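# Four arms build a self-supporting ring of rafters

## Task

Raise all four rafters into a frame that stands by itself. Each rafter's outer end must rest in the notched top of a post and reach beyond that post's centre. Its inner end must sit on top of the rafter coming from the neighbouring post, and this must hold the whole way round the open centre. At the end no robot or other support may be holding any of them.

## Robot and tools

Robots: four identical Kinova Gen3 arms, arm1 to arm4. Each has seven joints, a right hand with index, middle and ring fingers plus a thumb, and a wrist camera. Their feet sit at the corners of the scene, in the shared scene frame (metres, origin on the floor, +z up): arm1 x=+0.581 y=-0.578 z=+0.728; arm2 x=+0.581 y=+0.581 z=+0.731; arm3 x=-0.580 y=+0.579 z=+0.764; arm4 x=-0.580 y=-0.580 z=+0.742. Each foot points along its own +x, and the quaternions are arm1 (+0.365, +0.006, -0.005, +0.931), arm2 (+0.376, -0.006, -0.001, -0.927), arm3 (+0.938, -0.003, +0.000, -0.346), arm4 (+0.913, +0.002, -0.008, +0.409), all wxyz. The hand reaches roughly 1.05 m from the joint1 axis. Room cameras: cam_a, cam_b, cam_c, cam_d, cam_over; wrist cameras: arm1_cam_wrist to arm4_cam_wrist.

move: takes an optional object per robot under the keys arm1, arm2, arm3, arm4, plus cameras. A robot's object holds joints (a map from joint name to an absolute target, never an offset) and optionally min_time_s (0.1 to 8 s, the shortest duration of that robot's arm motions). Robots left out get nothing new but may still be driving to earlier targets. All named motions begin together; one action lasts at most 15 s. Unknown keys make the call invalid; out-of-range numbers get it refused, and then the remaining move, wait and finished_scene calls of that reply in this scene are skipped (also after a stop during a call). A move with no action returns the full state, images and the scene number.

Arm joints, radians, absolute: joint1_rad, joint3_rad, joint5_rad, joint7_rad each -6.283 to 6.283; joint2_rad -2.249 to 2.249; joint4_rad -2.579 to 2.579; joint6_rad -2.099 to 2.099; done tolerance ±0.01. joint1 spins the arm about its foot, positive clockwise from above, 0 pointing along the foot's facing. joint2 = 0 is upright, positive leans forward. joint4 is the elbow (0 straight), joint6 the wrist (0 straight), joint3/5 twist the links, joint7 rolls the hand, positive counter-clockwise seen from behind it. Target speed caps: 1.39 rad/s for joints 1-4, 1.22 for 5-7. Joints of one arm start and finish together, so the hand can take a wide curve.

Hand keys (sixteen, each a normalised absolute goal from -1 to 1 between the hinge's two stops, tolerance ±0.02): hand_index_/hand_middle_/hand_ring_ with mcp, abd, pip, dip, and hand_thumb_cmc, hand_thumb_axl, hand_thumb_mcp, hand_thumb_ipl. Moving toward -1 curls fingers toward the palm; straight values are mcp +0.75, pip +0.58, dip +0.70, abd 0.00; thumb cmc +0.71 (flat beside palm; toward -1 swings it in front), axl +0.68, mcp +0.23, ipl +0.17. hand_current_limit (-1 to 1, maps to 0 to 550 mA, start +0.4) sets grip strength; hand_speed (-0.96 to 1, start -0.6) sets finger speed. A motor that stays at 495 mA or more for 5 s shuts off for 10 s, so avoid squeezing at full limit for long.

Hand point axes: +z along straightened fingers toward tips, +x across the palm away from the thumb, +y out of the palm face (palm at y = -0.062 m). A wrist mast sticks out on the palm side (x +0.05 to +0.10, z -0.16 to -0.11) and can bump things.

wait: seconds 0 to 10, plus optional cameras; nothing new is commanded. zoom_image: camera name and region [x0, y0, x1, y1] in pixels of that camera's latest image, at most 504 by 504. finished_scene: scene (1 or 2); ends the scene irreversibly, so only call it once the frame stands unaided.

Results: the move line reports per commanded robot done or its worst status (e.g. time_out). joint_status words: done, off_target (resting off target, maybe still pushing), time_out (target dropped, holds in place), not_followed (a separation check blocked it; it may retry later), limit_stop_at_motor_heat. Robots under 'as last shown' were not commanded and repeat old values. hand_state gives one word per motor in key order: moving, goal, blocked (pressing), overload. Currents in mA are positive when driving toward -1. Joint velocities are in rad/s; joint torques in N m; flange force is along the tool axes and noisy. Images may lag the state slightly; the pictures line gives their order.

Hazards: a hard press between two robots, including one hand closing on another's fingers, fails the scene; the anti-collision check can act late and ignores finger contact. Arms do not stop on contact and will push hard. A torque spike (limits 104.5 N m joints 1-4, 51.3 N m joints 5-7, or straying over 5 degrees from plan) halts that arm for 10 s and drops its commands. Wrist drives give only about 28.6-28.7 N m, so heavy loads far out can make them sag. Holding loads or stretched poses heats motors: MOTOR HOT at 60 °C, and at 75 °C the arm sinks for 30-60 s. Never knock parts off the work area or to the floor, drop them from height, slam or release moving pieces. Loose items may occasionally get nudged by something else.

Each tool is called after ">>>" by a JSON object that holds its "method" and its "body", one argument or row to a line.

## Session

>>> {"method": "move", "body": {

}}

Scene clock: 0.00 s.
Joint torques (N m): no reading
Motor temperatures (°C): arm1=[27 36 26 30 33 43 41] | arm2=[32 28 23 27 32 33 37] | arm3=[34 28 27 28 32 35 33] | arm4=[24 27 23 27 40 33 36]
Flange force (N): no reading
Joint velocities: within noise
arm1.joint_positions: joint1_rad=+0.080 joint2_rad=-0.350 joint3_rad=-0.066 joint4_rad=+1.449 joint5_rad=-0.061 joint6_rad=+2.064 joint7_rad=+1.724 hand_index_mcp=+0.753 hand_index_abd=+0.000 hand_index_pip=+0.577 hand_index_dip=+0.696 hand_middle_mcp=+0.753 hand_middle_abd=+0.000 hand_middle_pip=+0.577 hand_middle_dip=+0.696 hand_ring_mcp=+0.753 hand_ring_abd=+0.000 hand_ring_pip=+0.577 hand_ring_dip=+0.696 hand_thumb_cmc=+0.714 hand_thumb_axl=+0.677 hand_thumb_mcp=+0.226 hand_thumb_ipl=+0.168 hand_current_limit=+0.400 hand_speed=-0.600
arm1.joint_status: not commanded
arm1.hand_state: goal,goal,goal,goal,goal,goal,goal,goal,goal,goal,goal,goal,goal,goal,goal,goal
arm1.index_mcp_current_ma: 0
arm1.index_abd_current_ma: 0
arm1.index_pip_current_ma: 0
arm1.index_dip_current_ma: 0
arm1.middle_mcp_current_ma: 0
arm1.middle_abd_current_ma: 0
arm1.middle_pip_current_ma: 0
arm1.middle_dip_current_ma: 0
arm1.ring_mcp_current_ma: 0
arm1.ring_abd_current_ma: 0
arm1.ring_pip_current_ma: 0
arm1.ring_dip_current_ma: 0
arm1.thumb_cmc_current_ma: 0
arm1.thumb_axl_current_ma: 0
arm1.thumb_mcp_current_ma: 0
arm1.thumb_ipl_current_ma: 0
arm1.hand_goal_index_mcp: 0.754
arm1.hand_goal_index_abd: 0.000
arm1.hand_goal_index_pip: 0.576
arm1.hand_goal_index_dip: 0.696
arm1.hand_goal_middle_mcp: 0.754
arm1.hand_goal_middle_abd: 0.000
arm1.hand_goal_middle_pip: 0.576
arm1.hand_goal_middle_dip: 0.696
arm1.hand_goal_ring_mcp: 0.754
arm1.hand_goal_ring_abd: 0.000
arm1.hand_goal_ring_pip: 0.576
arm1.hand_goal_ring_dip: 0.696
arm1.hand_goal_thumb_cmc: 0.714
arm1.hand_goal_thumb_axl: 0.678
arm1.hand_goal_thumb_mcp: 0.226
arm1.hand_goal_thumb_ipl: 0.168
arm1.hand: x=+0.4295 y=-0.5526 z=+1.2537 quat_wxyz=(-0.013, -0.958, +0.287, +0.003) (m; scene frame)
arm2.joint_positions: joint1_rad=-0.229 joint2_rad=-0.390 joint3_rad=-0.028 joint4_rad=+1.413 joint5_rad=-0.010 joint6_rad=+1.938 joint7_rad=+1.879 hand_index_mcp=+0.753 hand_index_abd=+0.000 hand_index_pip=+0.577 hand_index_dip=+0.696 hand_middle_mcp=+0.753 hand_middle_abd=+0.000 hand_middle_pip=+0.577 hand_middle_dip=+0.696 hand_ring_mcp=+0.753 hand_ring_abd=+0.000 hand_ring_pip=+0.577 hand_ring_dip=+0.696 hand_thumb_cmc=+0.714 hand_thumb_axl=+0.677 hand_thumb_mcp=+0.226 hand_thumb_ipl=+0.168 hand_current_limit=+0.400 hand_speed=-0.600
arm2.joint_status: not commanded
arm2.hand_state: goal,goal,goal,goal,goal,goal,goal,goal,goal,goal,goal,goal,goal,goal,goal,goal
arm2.index_mcp_current_ma: 0
arm2.index_abd_current_ma: 0
arm2.index_pip_current_ma: 0
arm2.index_dip_current_ma: 0
arm2.middle_mcp_current_ma: 0
arm2.middle_abd_current_ma: 0
arm2.middle_pip_current_ma: 0
arm2.middle_dip_current_ma: 0
arm2.ring_mcp_current_ma: 0
arm2.ring_abd_current_ma: 0
arm2.ring_pip_current_ma: 0
arm2.ring_dip_current_ma: 0
arm2.thumb_cmc_current_ma: 0
arm2.thumb_axl_current_ma: 0
arm2.thumb_mcp_current_ma: 0
arm2.thumb_ipl_current_ma: 0
arm2.hand_goal_index_mcp: 0.754
arm2.hand_goal_index_abd: 0.000
arm2.hand_goal_index_pip: 0.576
arm2.hand_goal_index_dip: 0.696
arm2.hand_goal_middle_mcp: 0.754
arm2.hand_goal_middle_abd: 0.000
arm2.hand_goal_middle_pip: 0.576
arm2.hand_goal_middle_dip: 0.696
arm2.hand_goal_ring_mcp: 0.754
arm2.hand_goal_ring_abd: 0.000
arm2.hand_goal_ring_pip: 0.576
arm2.hand_goal_ring_dip: 0.696
arm2.hand_goal_thumb_cmc: 0.714
arm2.hand_goal_thumb_axl: 0.678
arm2.hand_goal_thumb_mcp: 0.226
arm2.hand_goal_thumb_ipl: 0.168
arm2.hand: x=+0.5633 y=+0.4145 z=+1.2726 quat_wxyz=(+0.031, +0.780, +0.618, -0.091) (m; scene frame)
arm3.joint_positions: joint1_rad=+0.312 joint2_rad=-0.468 joint3_rad=-0.124 joint4_rad=+1.463 joint5_rad=-0.035 joint6_rad=+2.069 joint7_rad=+1.850 hand_index_mcp=+0.753 hand_index_abd=+0.000 hand_index_pip=+0.577 hand_index_dip=+0.696 hand_middle_mcp=+0.753 hand_middle_abd=+0.000 hand_middle_pip=+0.577 hand_middle_dip=+0.696 hand_ring_mcp=+0.753 hand_ring_abd=+0.000 hand_ring_pip=+0.577 hand_ring_dip=+0.696 hand_thumb_cmc=+0.714 hand_thumb_axl=+0.677 hand_thumb_mcp=+0.226 hand_thumb_ipl=+0.168 hand_current_limit=+0.400 hand_speed=-0.600
arm3.joint_status: not commanded
arm3.hand_state: goal,goal,goal,goal,goal,goal,goal,goal,goal,goal,goal,goal,goal,goal,goal,goal
arm3.index_mcp_current_ma: 0
arm3.index_abd_current_ma: 0
arm3.index_pip_current_ma: 0
arm3.index_dip_current_ma: 0
arm3.middle_mcp_current_ma: 0
arm3.middle_abd_current_ma: 0
arm3.middle_pip_current_ma: 0
arm3.middle_dip_current_ma: 0
arm3.ring_mcp_current_ma: 0
arm3.ring_abd_current_ma: 0
arm3.ring_pip_current_ma: 0
arm3.ring_dip_current_ma: 0
arm3.thumb_cmc_current_ma: 0
arm3.thumb_axl_current_ma: 0
arm3.thumb_mcp_current_ma: 0
arm3.thumb_ipl_current_ma: 0
arm3.hand_goal_index_mcp: 0.754
arm3.hand_goal_index_abd: 0.000
arm3.hand_goal_index_pip: 0.576
arm3.hand_goal_index_dip: 0.696
arm3.hand_goal_middle_mcp: 0.754
arm3.hand_goal_middle_abd: 0.000
arm3.hand_goal_middle_pip: 0.576
arm3.hand_goal_middle_dip: 0.696
arm3.hand_goal_ring_mcp: 0.754
arm3.hand_goal_ring_abd: 0.000
arm3.hand_goal_ring_pip: 0.576
arm3.hand_goal_ring_dip: 0.696
arm3.hand_goal_thumb_cmc: 0.714
arm3.hand_goal_thumb_axl: 0.678
arm3.hand_goal_thumb_mcp: 0.226
arm3.hand_goal_thumb_ipl: 0.168
arm3.hand: x=-0.4526 y=+0.5617 z=+1.2917 quat_wxyz=(+0.023, +0.300, +0.953, -0.034) (m; scene frame)
arm4.joint_positions: joint1_rad=-0.174 joint2_rad=-0.364 joint3_rad=-0.085 joint4_rad=+1.478 joint5_rad=-0.053 joint6_rad=+1.962 joint7_rad=+1.800 hand_index_mcp=+0.753 hand_index_abd=+0.000 hand_index_pip=+0.577 hand_index_dip=+0.696 hand_middle_mcp=+0.753 hand_middle_abd=+0.000 hand_middle_pip=+0.577 hand_middle_dip=+0.696 hand_ring_mcp=+0.753 hand_ring_abd=+0.000 hand_ring_pip=+0.577 hand_ring_dip=+0.696 hand_thumb_cmc=+0.714 hand_thumb_axl=+0.677 hand_thumb_mcp=+0.226 hand_thumb_ipl=+0.168 hand_current_limit=+0.400 hand_speed=-0.600
arm4.joint_status: not commanded
arm4.hand_state: goal,goal,goal,goal,goal,goal,goal,goal,goal,goal,goal,goal,goal,goal,goal,goal
arm4.index_mcp_current_ma: 0
arm4.index_abd_current_ma: 0
arm4.index_pip_current_ma: 0
arm4.index_dip_current_ma: 0
arm4.middle_mcp_current_ma: 0
arm4.middle_abd_current_ma: 0
arm4.middle_pip_current_ma: 0
arm4.middle_dip_current_ma: 0
arm4.ring_mcp_current_ma: 0
arm4.ring_abd_current_ma: 0
arm4.ring_pip_current_ma: 0
arm4.ring_dip_current_ma: 0
arm4.thumb_cmc_current_ma: 0
arm4.thumb_axl_current_ma: 0
arm4.thumb_mcp_current_ma: 0
arm4.thumb_ipl_current_ma: 0
arm4.hand_goal_index_mcp: 0.754
arm4.hand_goal_index_abd: 0.000
arm4.hand_goal_index_pip: 0.576
arm4.hand_goal_index_dip: 0.696
arm4.hand_goal_middle_mcp: 0.754
arm4.hand_goal_middle_abd: 0.000
arm4.hand_goal_middle_pip: 0.576
arm4.hand_goal_middle_dip: 0.696
arm4.hand_goal_ring_mcp: 0.754
arm4.hand_goal_ring_abd: 0.000
arm4.hand_goal_ring_pip: 0.576
arm4.hand_goal_ring_dip: 0.696
arm4.hand_goal_thumb_cmc: 0.714
arm4.hand_goal_thumb_axl: 0.678
arm4.hand_goal_thumb_mcp: 0.226
arm4.hand_goal_thumb_ipl: 0.168
arm4.hand: x=-0.5920 y=-0.4118 z=+1.2611 quat_wxyz=(+0.034, -0.624, +0.781, +0.022) (m; scene frame)
pictures: arm1_cam_wrist, arm2_cam_wrist, arm3_cam_wrist, arm4_cam_wrist, cam_a, cam_b, cam_c, cam_d, cam_over

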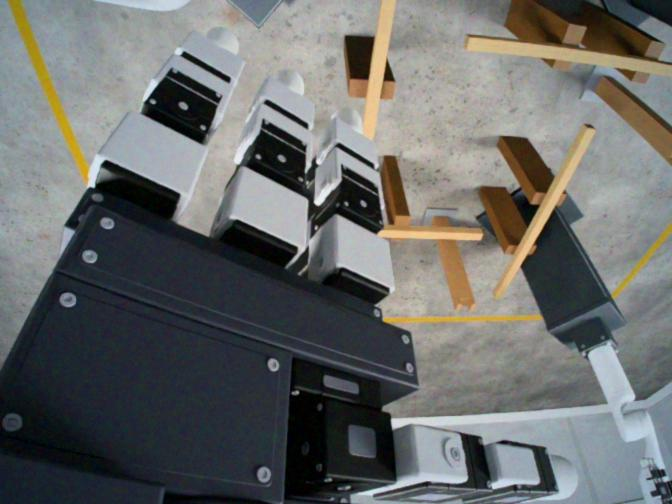

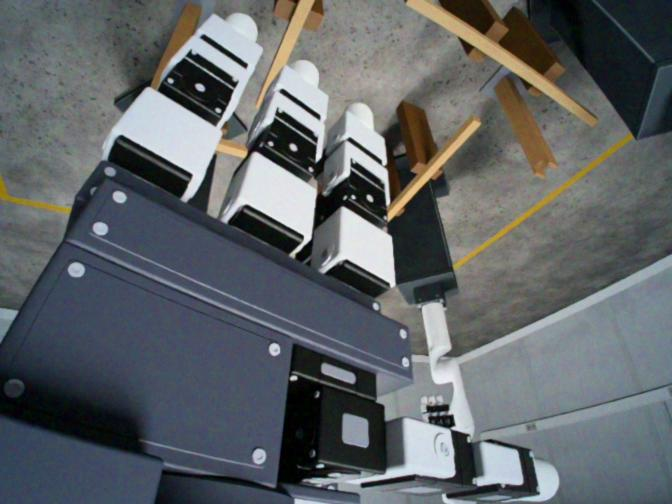

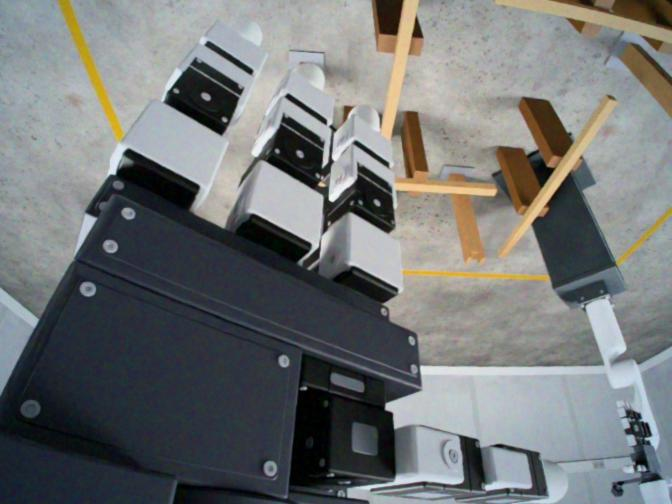

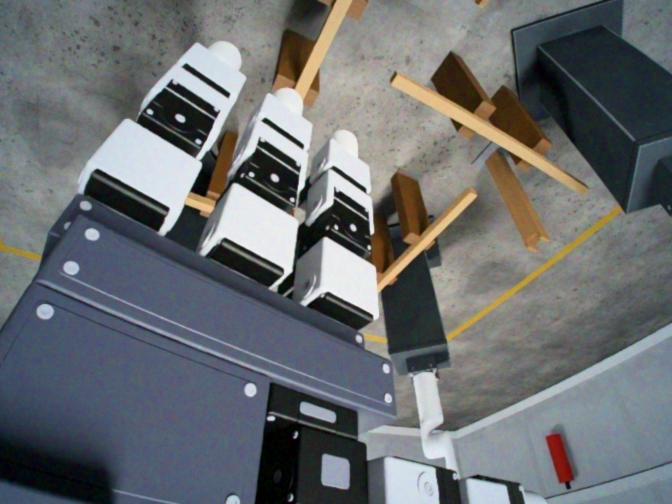

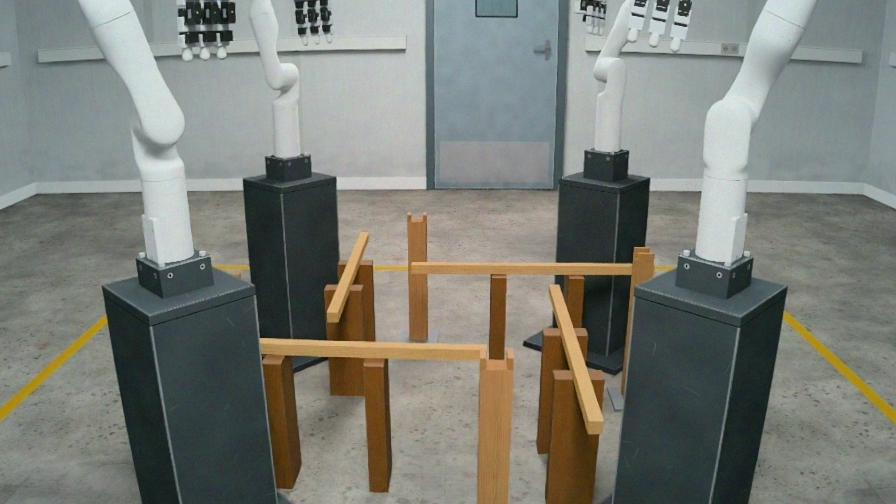

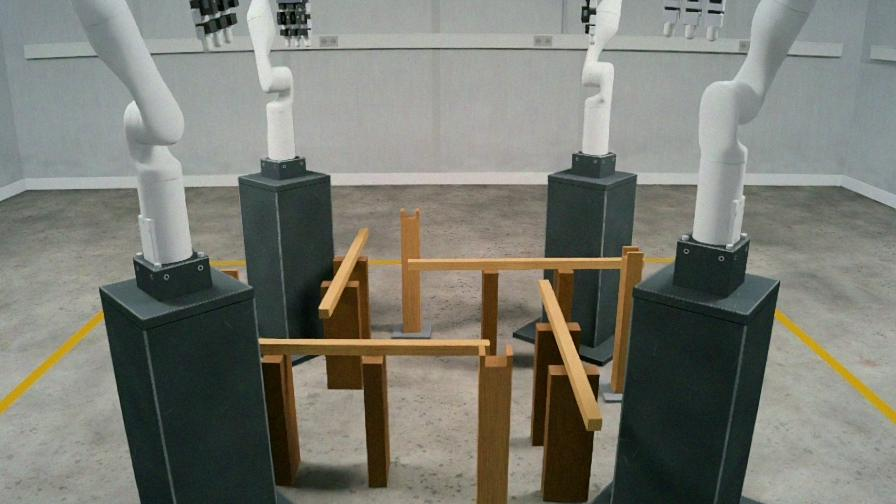

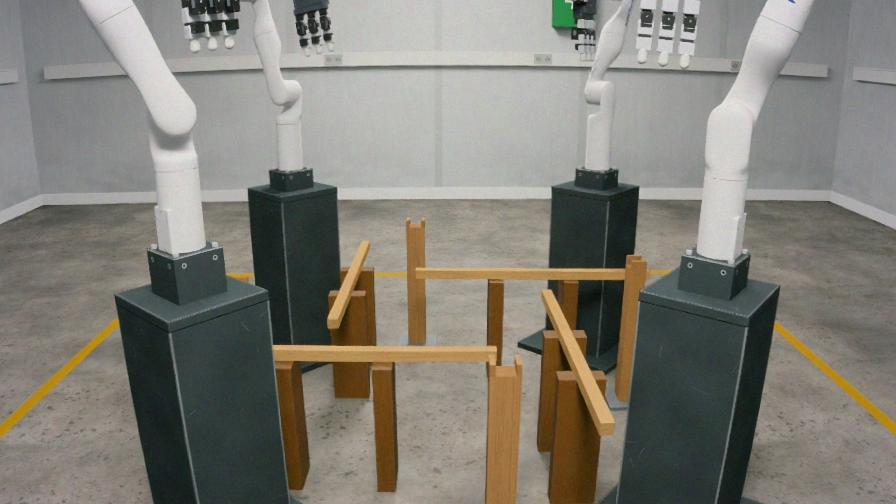

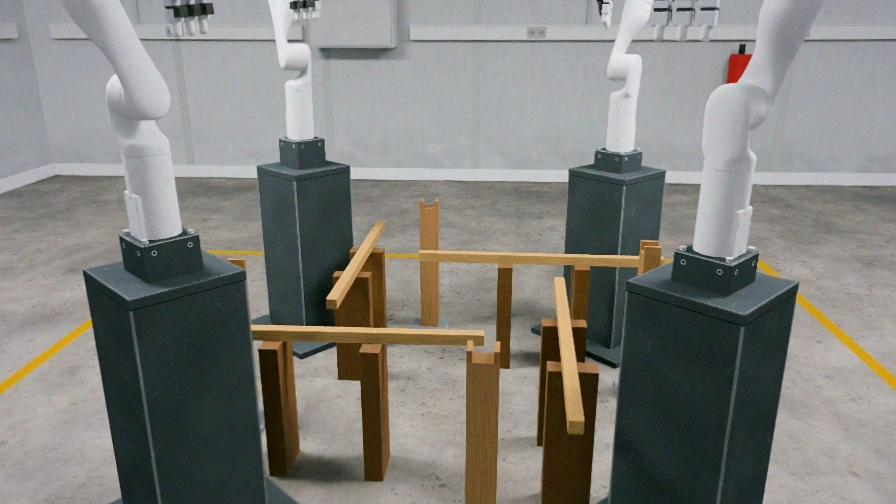

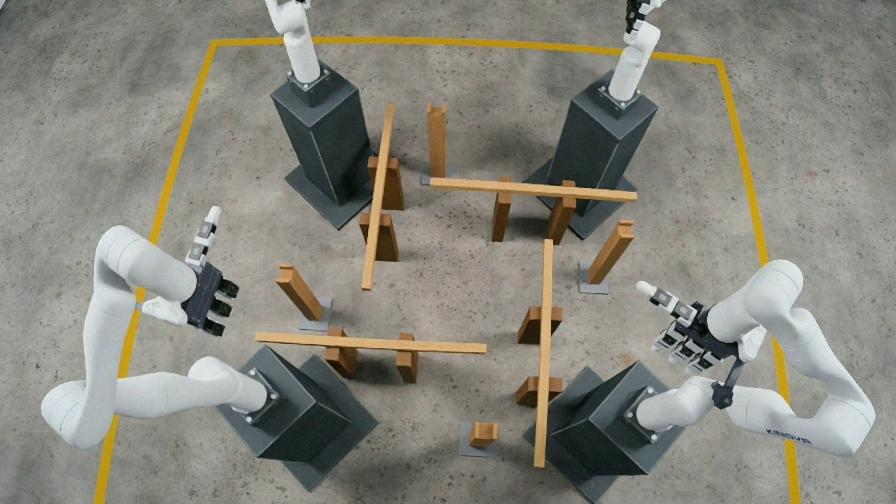

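>>> {"method": "zoom_image", "body": {
  "camera": "cam_over",
  "region": [500, 220, 600, 480]
}}

>>> {"method": "zoom_image", "body": {
  "camera": "cam_over",
  "region": [420, 160, 650, 260]
}}

>>> {"method": "zoom_image", "body": {
  "camera": "cam_over",
  "region": [340, 90, 460, 300]
}}

>>> {"method": "zoom_image", "body": {
  "camera": "cam_over",
  "region": [240, 250, 500, 400]
}}

>>> {"method": "zoom_image", "body": {
  "camera": "cam_over",
  "region": [440, 400, 520, 470]
}}

>>> {"method": "zoom_image", "body": {
  "camera": "cam_over",
  "region": [570, 200, 650, 300]
}}

>>> {"method": "zoom_image", "body": {
  "camera": "cam_over",
  "region": [410, 90, 470, 190]
}}

>>> {"method": "zoom_image", "body": {
  "camera": "cam_over",
  "region": [260, 250, 340, 340]
}}

Scaled by 1.938 from the camera's 896x504 image, which has a finer 1280x720 frame.

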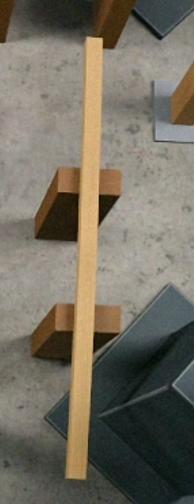

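Scaled by 2.191 from the camera's 896x504 image, which has a finer 1280x720 frame.

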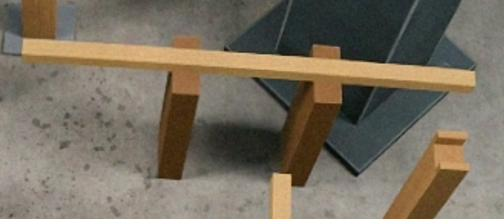

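Scaled by 2.400 from the camera's 896x504 image, which has a finer 1280x720 frame.

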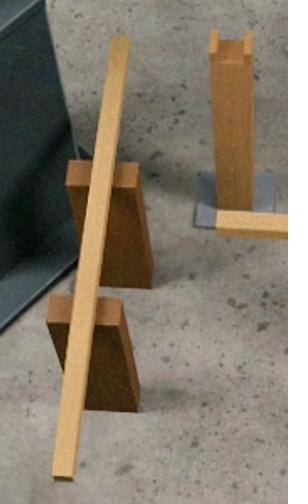

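Scaled by 1.938 from the camera's 896x504 image, which has a finer 1280x720 frame.

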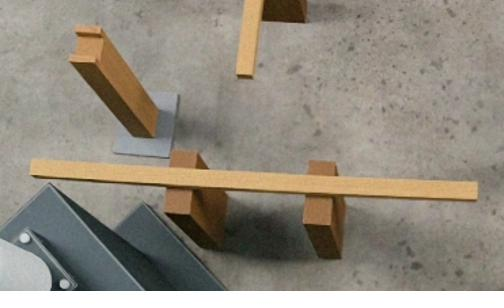

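Scaled by 6.300 from the camera's 896x504 image, which has a finer 1280x720 frame.

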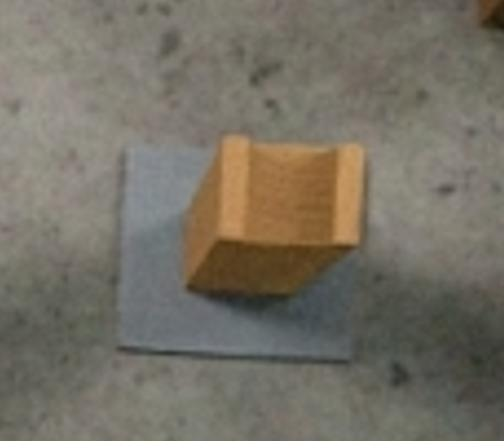

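Scaled by 5.040 from the camera's 896x504 image, which has a finer 1280x720 frame.

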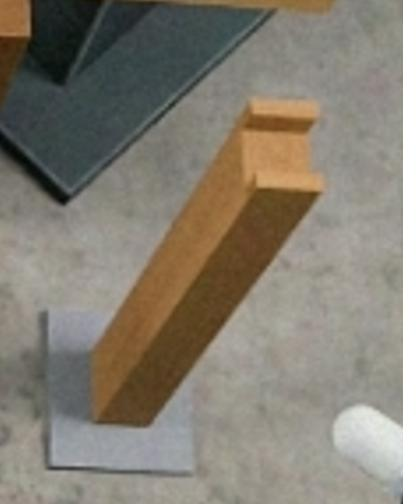

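Scaled by 5.040 from the camera's 896x504 image, which has a finer 1280x720 frame.

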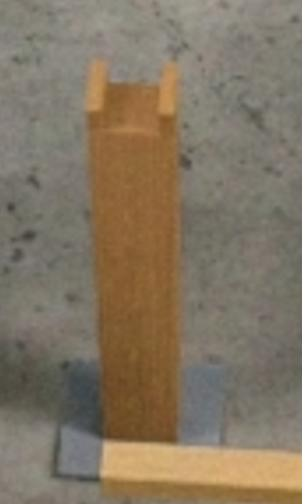

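Scaled by 5.600 from the camera's 896x504 image, which has a finer 1280x720 frame.

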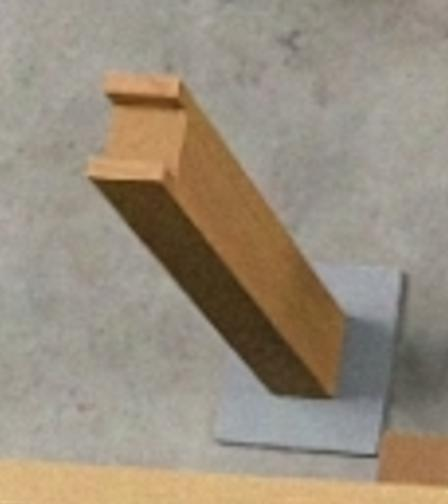

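>>> {"method": "move", "body": {
  "arm1": {"joints": {"joint1_rad": -0.0912, "joint2_rad": 1.2427, "joint3_rad": 0, "joint4_rad": 1.8411, "joint5_rad": 0.5, "joint6_rad": 0.4072, "joint7_rad": 0.1173, "hand_index_mcp": 0.479, "hand_middle_mcp": 0.479, "hand_ring_mcp": 0.479, "hand_index_pip": 0.577, "hand_middle_pip": 0.577, "hand_ring_pip": 0.577, "hand_thumb_cmc": -0.786}, "min_time_s": 4},
  "arm2": {"joints": {"joint1_rad": -0.1032, "joint2_rad": 1.2496, "joint3_rad": 0, "joint4_rad": 1.8017, "joint5_rad": 0.5264, "joint6_rad": 0.4313, "joint7_rad": 0.1599, "hand_index_mcp": 0.479, "hand_middle_mcp": 0.479, "hand_ring_mcp": 0.479, "hand_index_pip": 0.577, "hand_middle_pip": 0.577, "hand_ring_pip": 0.577, "hand_thumb_cmc": -0.786}, "min_time_s": 4},
  "arm3": {"joints": {"joint1_rad": -0.0141, "joint2_rad": 1.3193, "joint3_rad": 0, "joint4_rad": 1.7674, "joint5_rad": 0.5798, "joint6_rad": 0.3918, "joint7_rad": 0.1051, "hand_index_mcp": 0.479, "hand_middle_mcp": 0.479, "hand_ring_mcp": 0.479, "hand_index_pip": 0.577, "hand_middle_pip": 0.577, "hand_ring_pip": 0.577, "hand_thumb_cmc": -0.786}, "min_time_s": 4},
  "arm4": {"joints": {"joint1_rad": -0.0439, "joint2_rad": 1.2785, "joint3_rad": 0, "joint4_rad": 1.8315, "joint5_rad": 0.6052, "joint6_rad": 0.3852, "joint7_rad": 0.0881, "hand_index_mcp": 0.479, "hand_middle_mcp": 0.479, "hand_ring_mcp": 0.479, "hand_index_pip": 0.577, "hand_middle_pip": 0.577, "hand_ring_pip": 0.577, "hand_thumb_cmc": -0.786}, "min_time_s": 4},
  "cameras": ["all"]
}}

Scene clock: 334.27 s.
Joint torques (N m): arm1=[-0.77 -17.14 1.49 -0.23 -0.01 0.49 0] | arm2=[-0.88 -18.95 2.54 -0.53 0.41 1.09 0.2] | arm3=[-1.05 -17.04 -1.2 1.24 -0.04 1.18 0.41] | arm4=[0.28 -18.12 1.89 1.29 0.44 0.91 -0.13]
Motor temperatures (°C): arm1=[27 35 26 30 33 43 41] | arm2=[32 28 23 28 32 33 37] | arm3=[33 28 27 29 32 35 33] | arm4=[24 27 23 27 39 33 36]
Flange force (N): arm1=[-2.0 -0.6 -3.0] | arm2=[-1.1 0.3 -0.4] | arm3=[-2.0 -2.6 -0.3] | arm4=[-2.3 4.5 -0.3]
move: arm1 done; arm2 done; arm3 done; arm4 done
Joint velocities: within noise
arm1.joint_positions: joint1_rad=-0.091 joint2_rad=+1.243 joint3_rad=+0.000 joint4_rad=+1.841 joint5_rad=+0.500 joint6_rad=+0.407 joint7_rad=+0.117 hand_index_mcp=+0.481 hand_index_abd=+0.000 hand_index_pip=+0.577 hand_index_dip=+0.696 hand_middle_mcp=+0.481 hand_middle_abd=+0.000 hand_middle_pip=+0.577 hand_middle_dip=+0.696 hand_ring_mcp=+0.481 hand_ring_abd=+0.000 hand_ring_pip=+0.577 hand_ring_dip=+0.696 hand_thumb_cmc=-0.783 hand_thumb_axl=+0.677 hand_thumb_mcp=+0.224 hand_thumb_ipl=+0.168 hand_current_limit=+0.400 hand_speed=-0.600
arm1.joint_status: all done
arm1.hand_state: goal,goal,goal,goal,goal,goal,goal,goal,goal,goal,goal,goal,goal,goal,goal,goal
arm1.index_mcp_current_ma: 0
arm1.index_abd_current_ma: 0
arm1.index_pip_current_ma: 0
arm1.index_dip_current_ma: 0
arm1.middle_mcp_current_ma: 0
arm1.middle_abd_current_ma: 0
arm1.middle_pip_current_ma: 0
arm1.middle_dip_current_ma: 0
arm1.ring_mcp_current_ma: 0
arm1.ring_abd_current_ma: 0
arm1.ring_pip_current_ma: 0
arm1.ring_dip_current_ma: 0
arm1.thumb_cmc_current_ma: 0
arm1.thumb_axl_current_ma: 0
arm1.thumb_mcp_current_ma: 0
arm1.thumb_ipl_current_ma: 0
arm1.hand_goal_index_mcp: 0.480
arm1.hand_goal_index_abd: 0.000
arm1.hand_goal_index_pip: 0.578
arm1.hand_goal_index_dip: 0.696
arm1.hand_goal_middle_mcp: 0.480
arm1.hand_goal_middle_abd: 0.000
arm1.hand_goal_middle_pip: 0.578
arm1.hand_goal_middle_dip: 0.696
arm1.hand_goal_ring_mcp: 0.480
arm1.hand_goal_ring_abd: 0.000
arm1.hand_goal_ring_pip: 0.578
arm1.hand_goal_ring_dip: 0.696
arm1.hand_goal_thumb_cmc: -0.786
arm1.hand_goal_thumb_axl: 0.678
arm1.hand_goal_thumb_mcp: 0.226
arm1.hand_goal_thumb_ipl: 0.168
arm1.hand: x=+0.2915 y=-0.2845 z=+0.5280 quat_wxyz=(+0.120, -0.680, +0.712, -0.126) (m; scene frame)
arm2.joint_positions: joint1_rad=-0.103 joint2_rad=+1.250 joint3_rad=+0.000 joint4_rad=+1.802 joint5_rad=+0.526 joint6_rad=+0.431 joint7_rad=+0.160 hand_index_mcp=+0.481 hand_index_abd=+0.000 hand_index_pip=+0.577 hand_index_dip=+0.696 hand_middle_mcp=+0.481 hand_middle_abd=+0.000 hand_middle_pip=+0.577 hand_middle_dip=+0.696 hand_ring_mcp=+0.481 hand_ring_abd=+0.000 hand_ring_pip=+0.577 hand_ring_dip=+0.696 hand_thumb_cmc=-0.784 hand_thumb_axl=+0.677 hand_thumb_mcp=+0.224 hand_thumb_ipl=+0.168 hand_current_limit=+0.400 hand_speed=-0.600
arm2.joint_status: all done
arm2.hand_state: goal,goal,goal,goal,goal,goal,goal,goal,goal,goal,goal,goal,goal,goal,goal,goal
arm2.index_mcp_current_ma: 6
arm2.index_abd_current_ma: 0
arm2.index_pip_current_ma: -5
arm2.index_dip_current_ma: 0
arm2.middle_mcp_current_ma: 6
arm2.middle_abd_current_ma: 0
arm2.middle_pip_current_ma: -5
arm2.middle_dip_current_ma: 0
arm2.ring_mcp_current_ma: 7
arm2.ring_abd_current_ma: 0
arm2.ring_pip_current_ma: -5
arm2.ring_dip_current_ma: 0
arm2.thumb_cmc_current_ma: 9
arm2.thumb_axl_current_ma: -4
arm2.thumb_mcp_current_ma: -12
arm2.thumb_ipl_current_ma: -2
arm2.hand_goal_index_mcp: 0.480
arm2.hand_goal_index_abd: 0.000
arm2.hand_goal_index_pip: 0.578
arm2.hand_goal_index_dip: 0.696
arm2.hand_goal_middle_mcp: 0.480
arm2.hand_goal_middle_abd: 0.000
arm2.hand_goal_middle_pip: 0.578
arm2.hand_goal_middle_dip: 0.696
arm2.hand_goal_ring_mcp: 0.480
arm2.hand_goal_ring_abd: 0.000
arm2.hand_goal_ring_pip: 0.578
arm2.hand_goal_ring_dip: 0.696
arm2.hand_goal_thumb_cmc: -0.786
arm2.hand_goal_thumb_axl: 0.678
arm2.hand_goal_thumb_mcp: 0.226
arm2.hand_goal_thumb_ipl: 0.168
arm2.hand: x=+0.2663 y=+0.2932 z=+0.5283 quat_wxyz=(-0.173, +0.985, -0.011, +0.002) (m; scene frame)
arm3.joint_positions: joint1_rad=-0.014 joint2_rad=+1.319 joint3_rad=+0.000 joint4_rad=+1.767 joint5_rad=+0.580 joint6_rad=+0.392 joint7_rad=+0.105 hand_index_mcp=+0.481 hand_index_abd=+0.000 hand_index_pip=+0.577 hand_index_dip=+0.696 hand_middle_mcp=+0.481 hand_middle_abd=+0.000 hand_middle_pip=+0.577 hand_middle_dip=+0.696 hand_ring_mcp=+0.481 hand_ring_abd=+0.000 hand_ring_pip=+0.577 hand_ring_dip=+0.696 hand_thumb_cmc=-0.783 hand_thumb_axl=+0.677 hand_thumb_mcp=+0.224 hand_thumb_ipl=+0.168 hand_current_limit=+0.400 hand_speed=-0.600
arm3.joint_status: all done
arm3.hand_state: goal,goal,goal,goal,goal,goal,goal,goal,goal,goal,goal,goal,goal,goal,goal,goal
arm3.index_mcp_current_ma: 0
arm3.index_abd_current_ma: 0
arm3.index_pip_current_ma: 0
arm3.index_dip_current_ma: 0
arm3.middle_mcp_current_ma: 0
arm3.middle_abd_current_ma: 0
arm3.middle_pip_current_ma: 0
arm3.middle_dip_current_ma: 0
arm3.ring_mcp_current_ma: 0
arm3.ring_abd_current_ma: 0
arm3.ring_pip_current_ma: 0
arm3.ring_dip_current_ma: 0
arm3.thumb_cmc_current_ma: 1
arm3.thumb_axl_current_ma: 0
arm3.thumb_mcp_current_ma: -1
arm3.thumb_ipl_current_ma: 0
arm3.hand_goal_index_mcp: 0.480
arm3.hand_goal_index_abd: 0.000
arm3.hand_goal_index_pip: 0.578
arm3.hand_goal_index_dip: 0.696
arm3.hand_goal_middle_mcp: 0.480
arm3.hand_goal_middle_abd: 0.000
arm3.hand_goal_middle_pip: 0.578
arm3.hand_goal_middle_dip: 0.696
arm3.hand_goal_ring_mcp: 0.480
arm3.hand_goal_ring_abd: 0.000
arm3.hand_goal_ring_pip: 0.578
arm3.hand_goal_ring_dip: 0.696
arm3.hand_goal_thumb_cmc: -0.786
arm3.hand_goal_thumb_axl: 0.678
arm3.hand_goal_thumb_mcp: 0.226
arm3.hand_goal_thumb_ipl: 0.168
arm3.hand: x=-0.2920 y=+0.2669 z=+0.5277 quat_wxyz=(-0.124, +0.702, +0.691, -0.122) (m; scene frame)
arm4.joint_positions: joint1_rad=-0.044 joint2_rad=+1.278 joint3_rad=+0.000 joint4_rad=+1.831 joint5_rad=+0.605 joint6_rad=+0.385 joint7_rad=+0.088 hand_index_mcp=+0.481 hand_index_abd=+0.000 hand_index_pip=+0.577 hand_index_dip=+0.696 hand_middle_mcp=+0.481 hand_middle_abd=+0.000 hand_middle_pip=+0.577 hand_middle_dip=+0.696 hand_ring_mcp=+0.481 hand_ring_abd=+0.000 hand_ring_pip=+0.577 hand_ring_dip=+0.696 hand_thumb_cmc=-0.783 hand_thumb_axl=+0.677 hand_thumb_mcp=+0.224 hand_thumb_ipl=+0.168 hand_current_limit=+0.400 hand_speed=-0.600
arm4.joint_status: all done
arm4.hand_state: goal,goal,goal,goal,goal,goal,goal,goal,goal,goal,goal,goal,goal,goal,goal,goal
arm4.index_mcp_current_ma: 3
arm4.index_abd_current_ma: 0
arm4.index_pip_current_ma: -2
arm4.index_dip_current_ma: 0
arm4.middle_mcp_current_ma: 3
arm4.middle_abd_current_ma: 0
arm4.middle_pip_current_ma: -2
arm4.middle_dip_current_ma: 0
arm4.ring_mcp_current_ma: 2
arm4.ring_abd_current_ma: 0
arm4.ring_pip_current_ma: -2
arm4.ring_dip_current_ma: 0
arm4.thumb_cmc_current_ma: 6
arm4.thumb_axl_current_ma: -1
arm4.thumb_mcp_current_ma: -7
arm4.thumb_ipl_current_ma: -1
arm4.hand_goal_index_mcp: 0.480
arm4.hand_goal_index_abd: 0.000
arm4.hand_goal_index_pip: 0.578
arm4.hand_goal_index_dip: 0.696
arm4.hand_goal_middle_mcp: 0.480
arm4.hand_goal_middle_abd: 0.000
arm4.hand_goal_middle_pip: 0.578
arm4.hand_goal_middle_dip: 0.696
arm4.hand_goal_ring_mcp: 0.480
arm4.hand_goal_ring_abd: 0.000
arm4.hand_goal_ring_pip: 0.578
arm4.hand_goal_ring_dip: 0.696
arm4.hand_goal_thumb_cmc: -0.786
arm4.hand_goal_thumb_axl: 0.678
arm4.hand_goal_thumb_mcp: 0.226
arm4.hand_goal_thumb_ipl: 0.168
arm4.hand: x=-0.2778 y=-0.3001 z=+0.5281 quat_wxyz=(+0.000, -0.002, +0.985, -0.173) (m; scene frame)
pictures: arm1_cam_wrist, arm2_cam_wrist, arm3_cam_wrist, arm4_cam_wrist, cam_a, cam_b, cam_c, cam_d, cam_over

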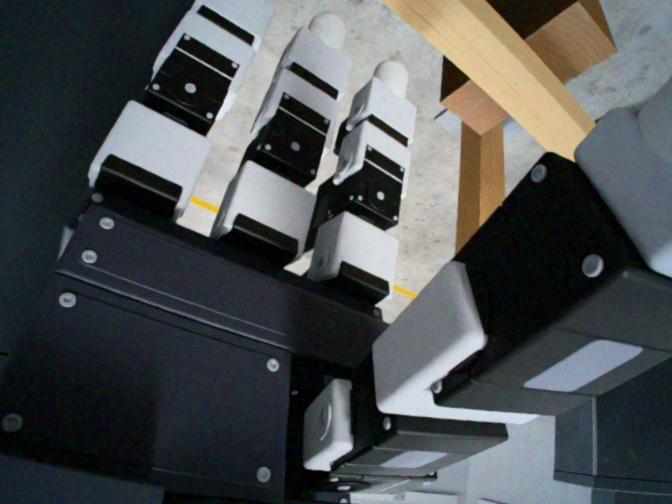

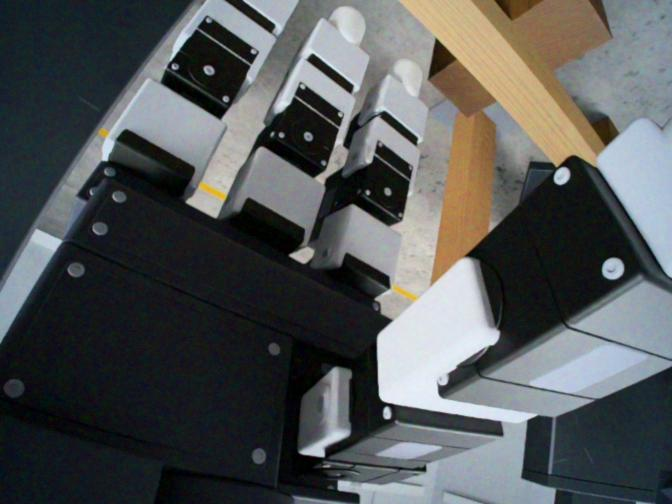

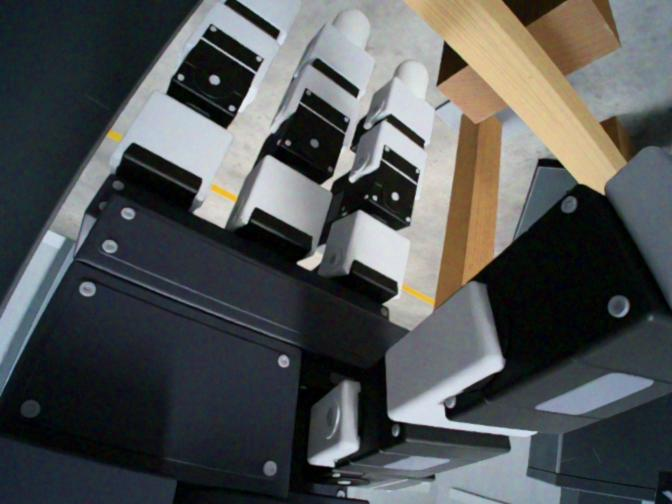

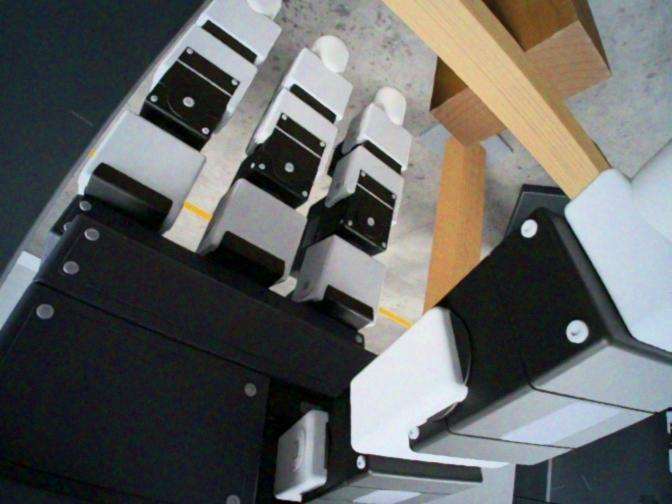

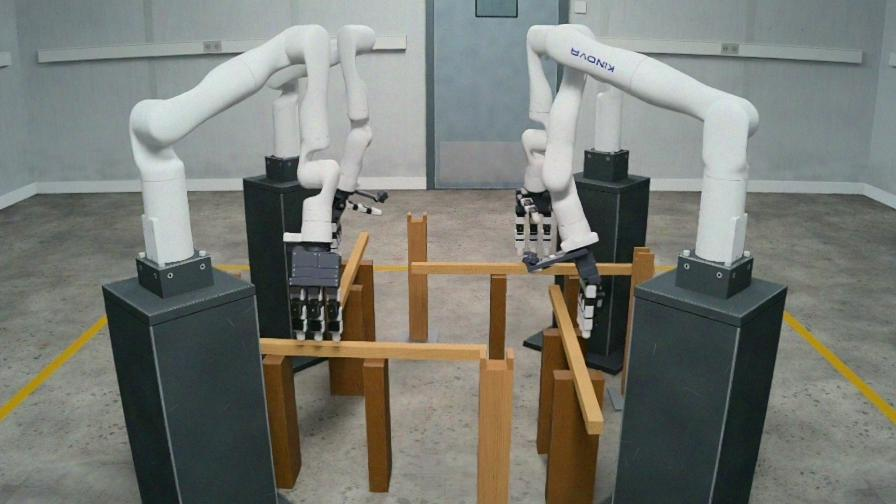

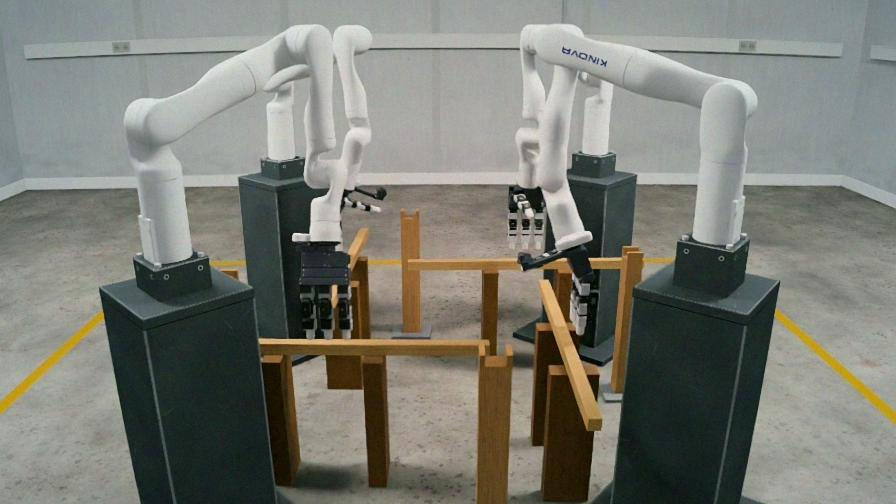

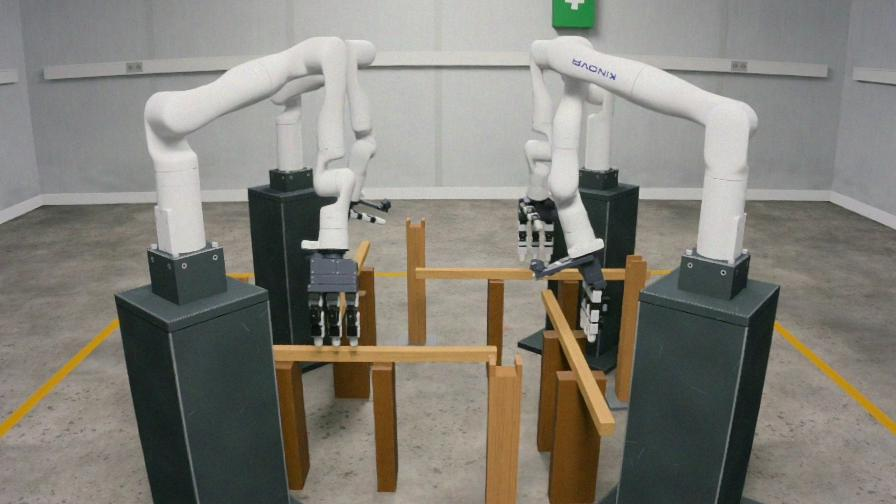

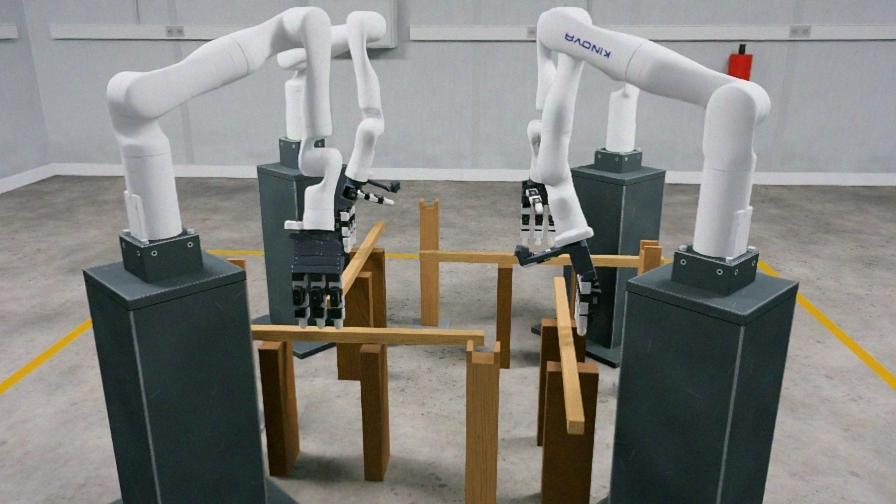

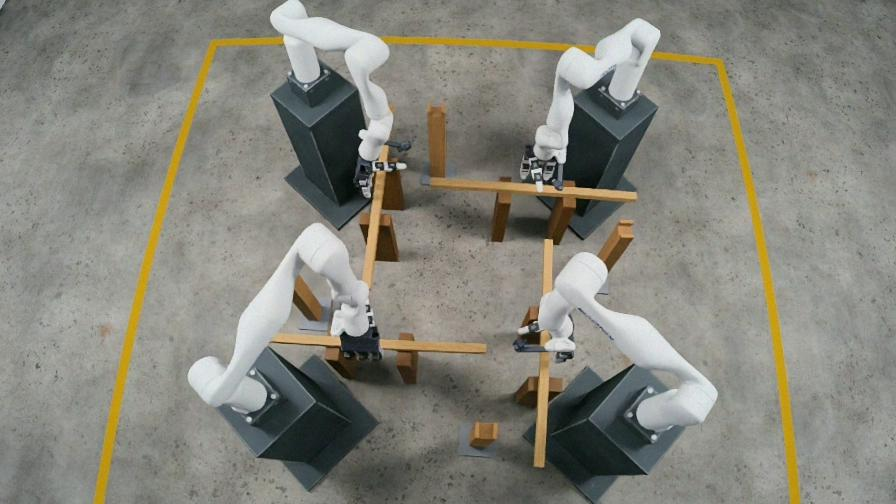

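>>> {"method": "zoom_image", "body": {
  "camera": "cam_d",
  "region": [510, 220, 620, 440]
}}

>>> {"method": "zoom_image", "body": {
  "camera": "cam_a",
  "region": [510, 220, 620, 440]
}}

>>> {"method": "zoom_image", "body": {
  "camera": "cam_b",
  "region": [510, 220, 620, 440]
}}

>>> {"method": "zoom_image", "body": {
  "camera": "cam_c",
  "region": [510, 220, 620, 440]
}}

Scaled by 2.291 from the camera's 896x504 image, which has a finer 1280x720 frame.

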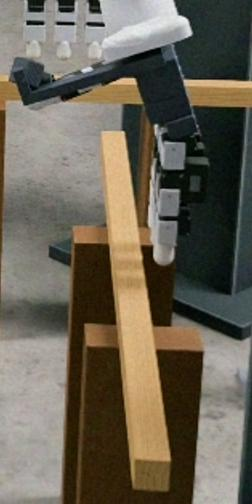

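Scaled by 2.291 from the camera's 896x504 image, which has a finer 1280x720 frame.

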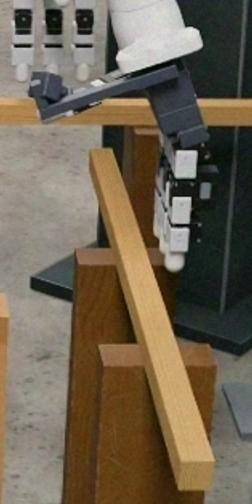

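Scaled by 2.291 from the camera's 896x504 image, which has a finer 1280x720 frame.

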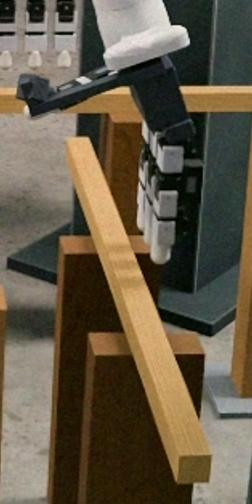

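Scaled by 2.291 from the camera's 896x504 image, which has a finer 1280x720 frame.

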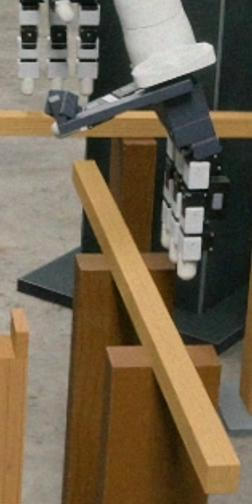

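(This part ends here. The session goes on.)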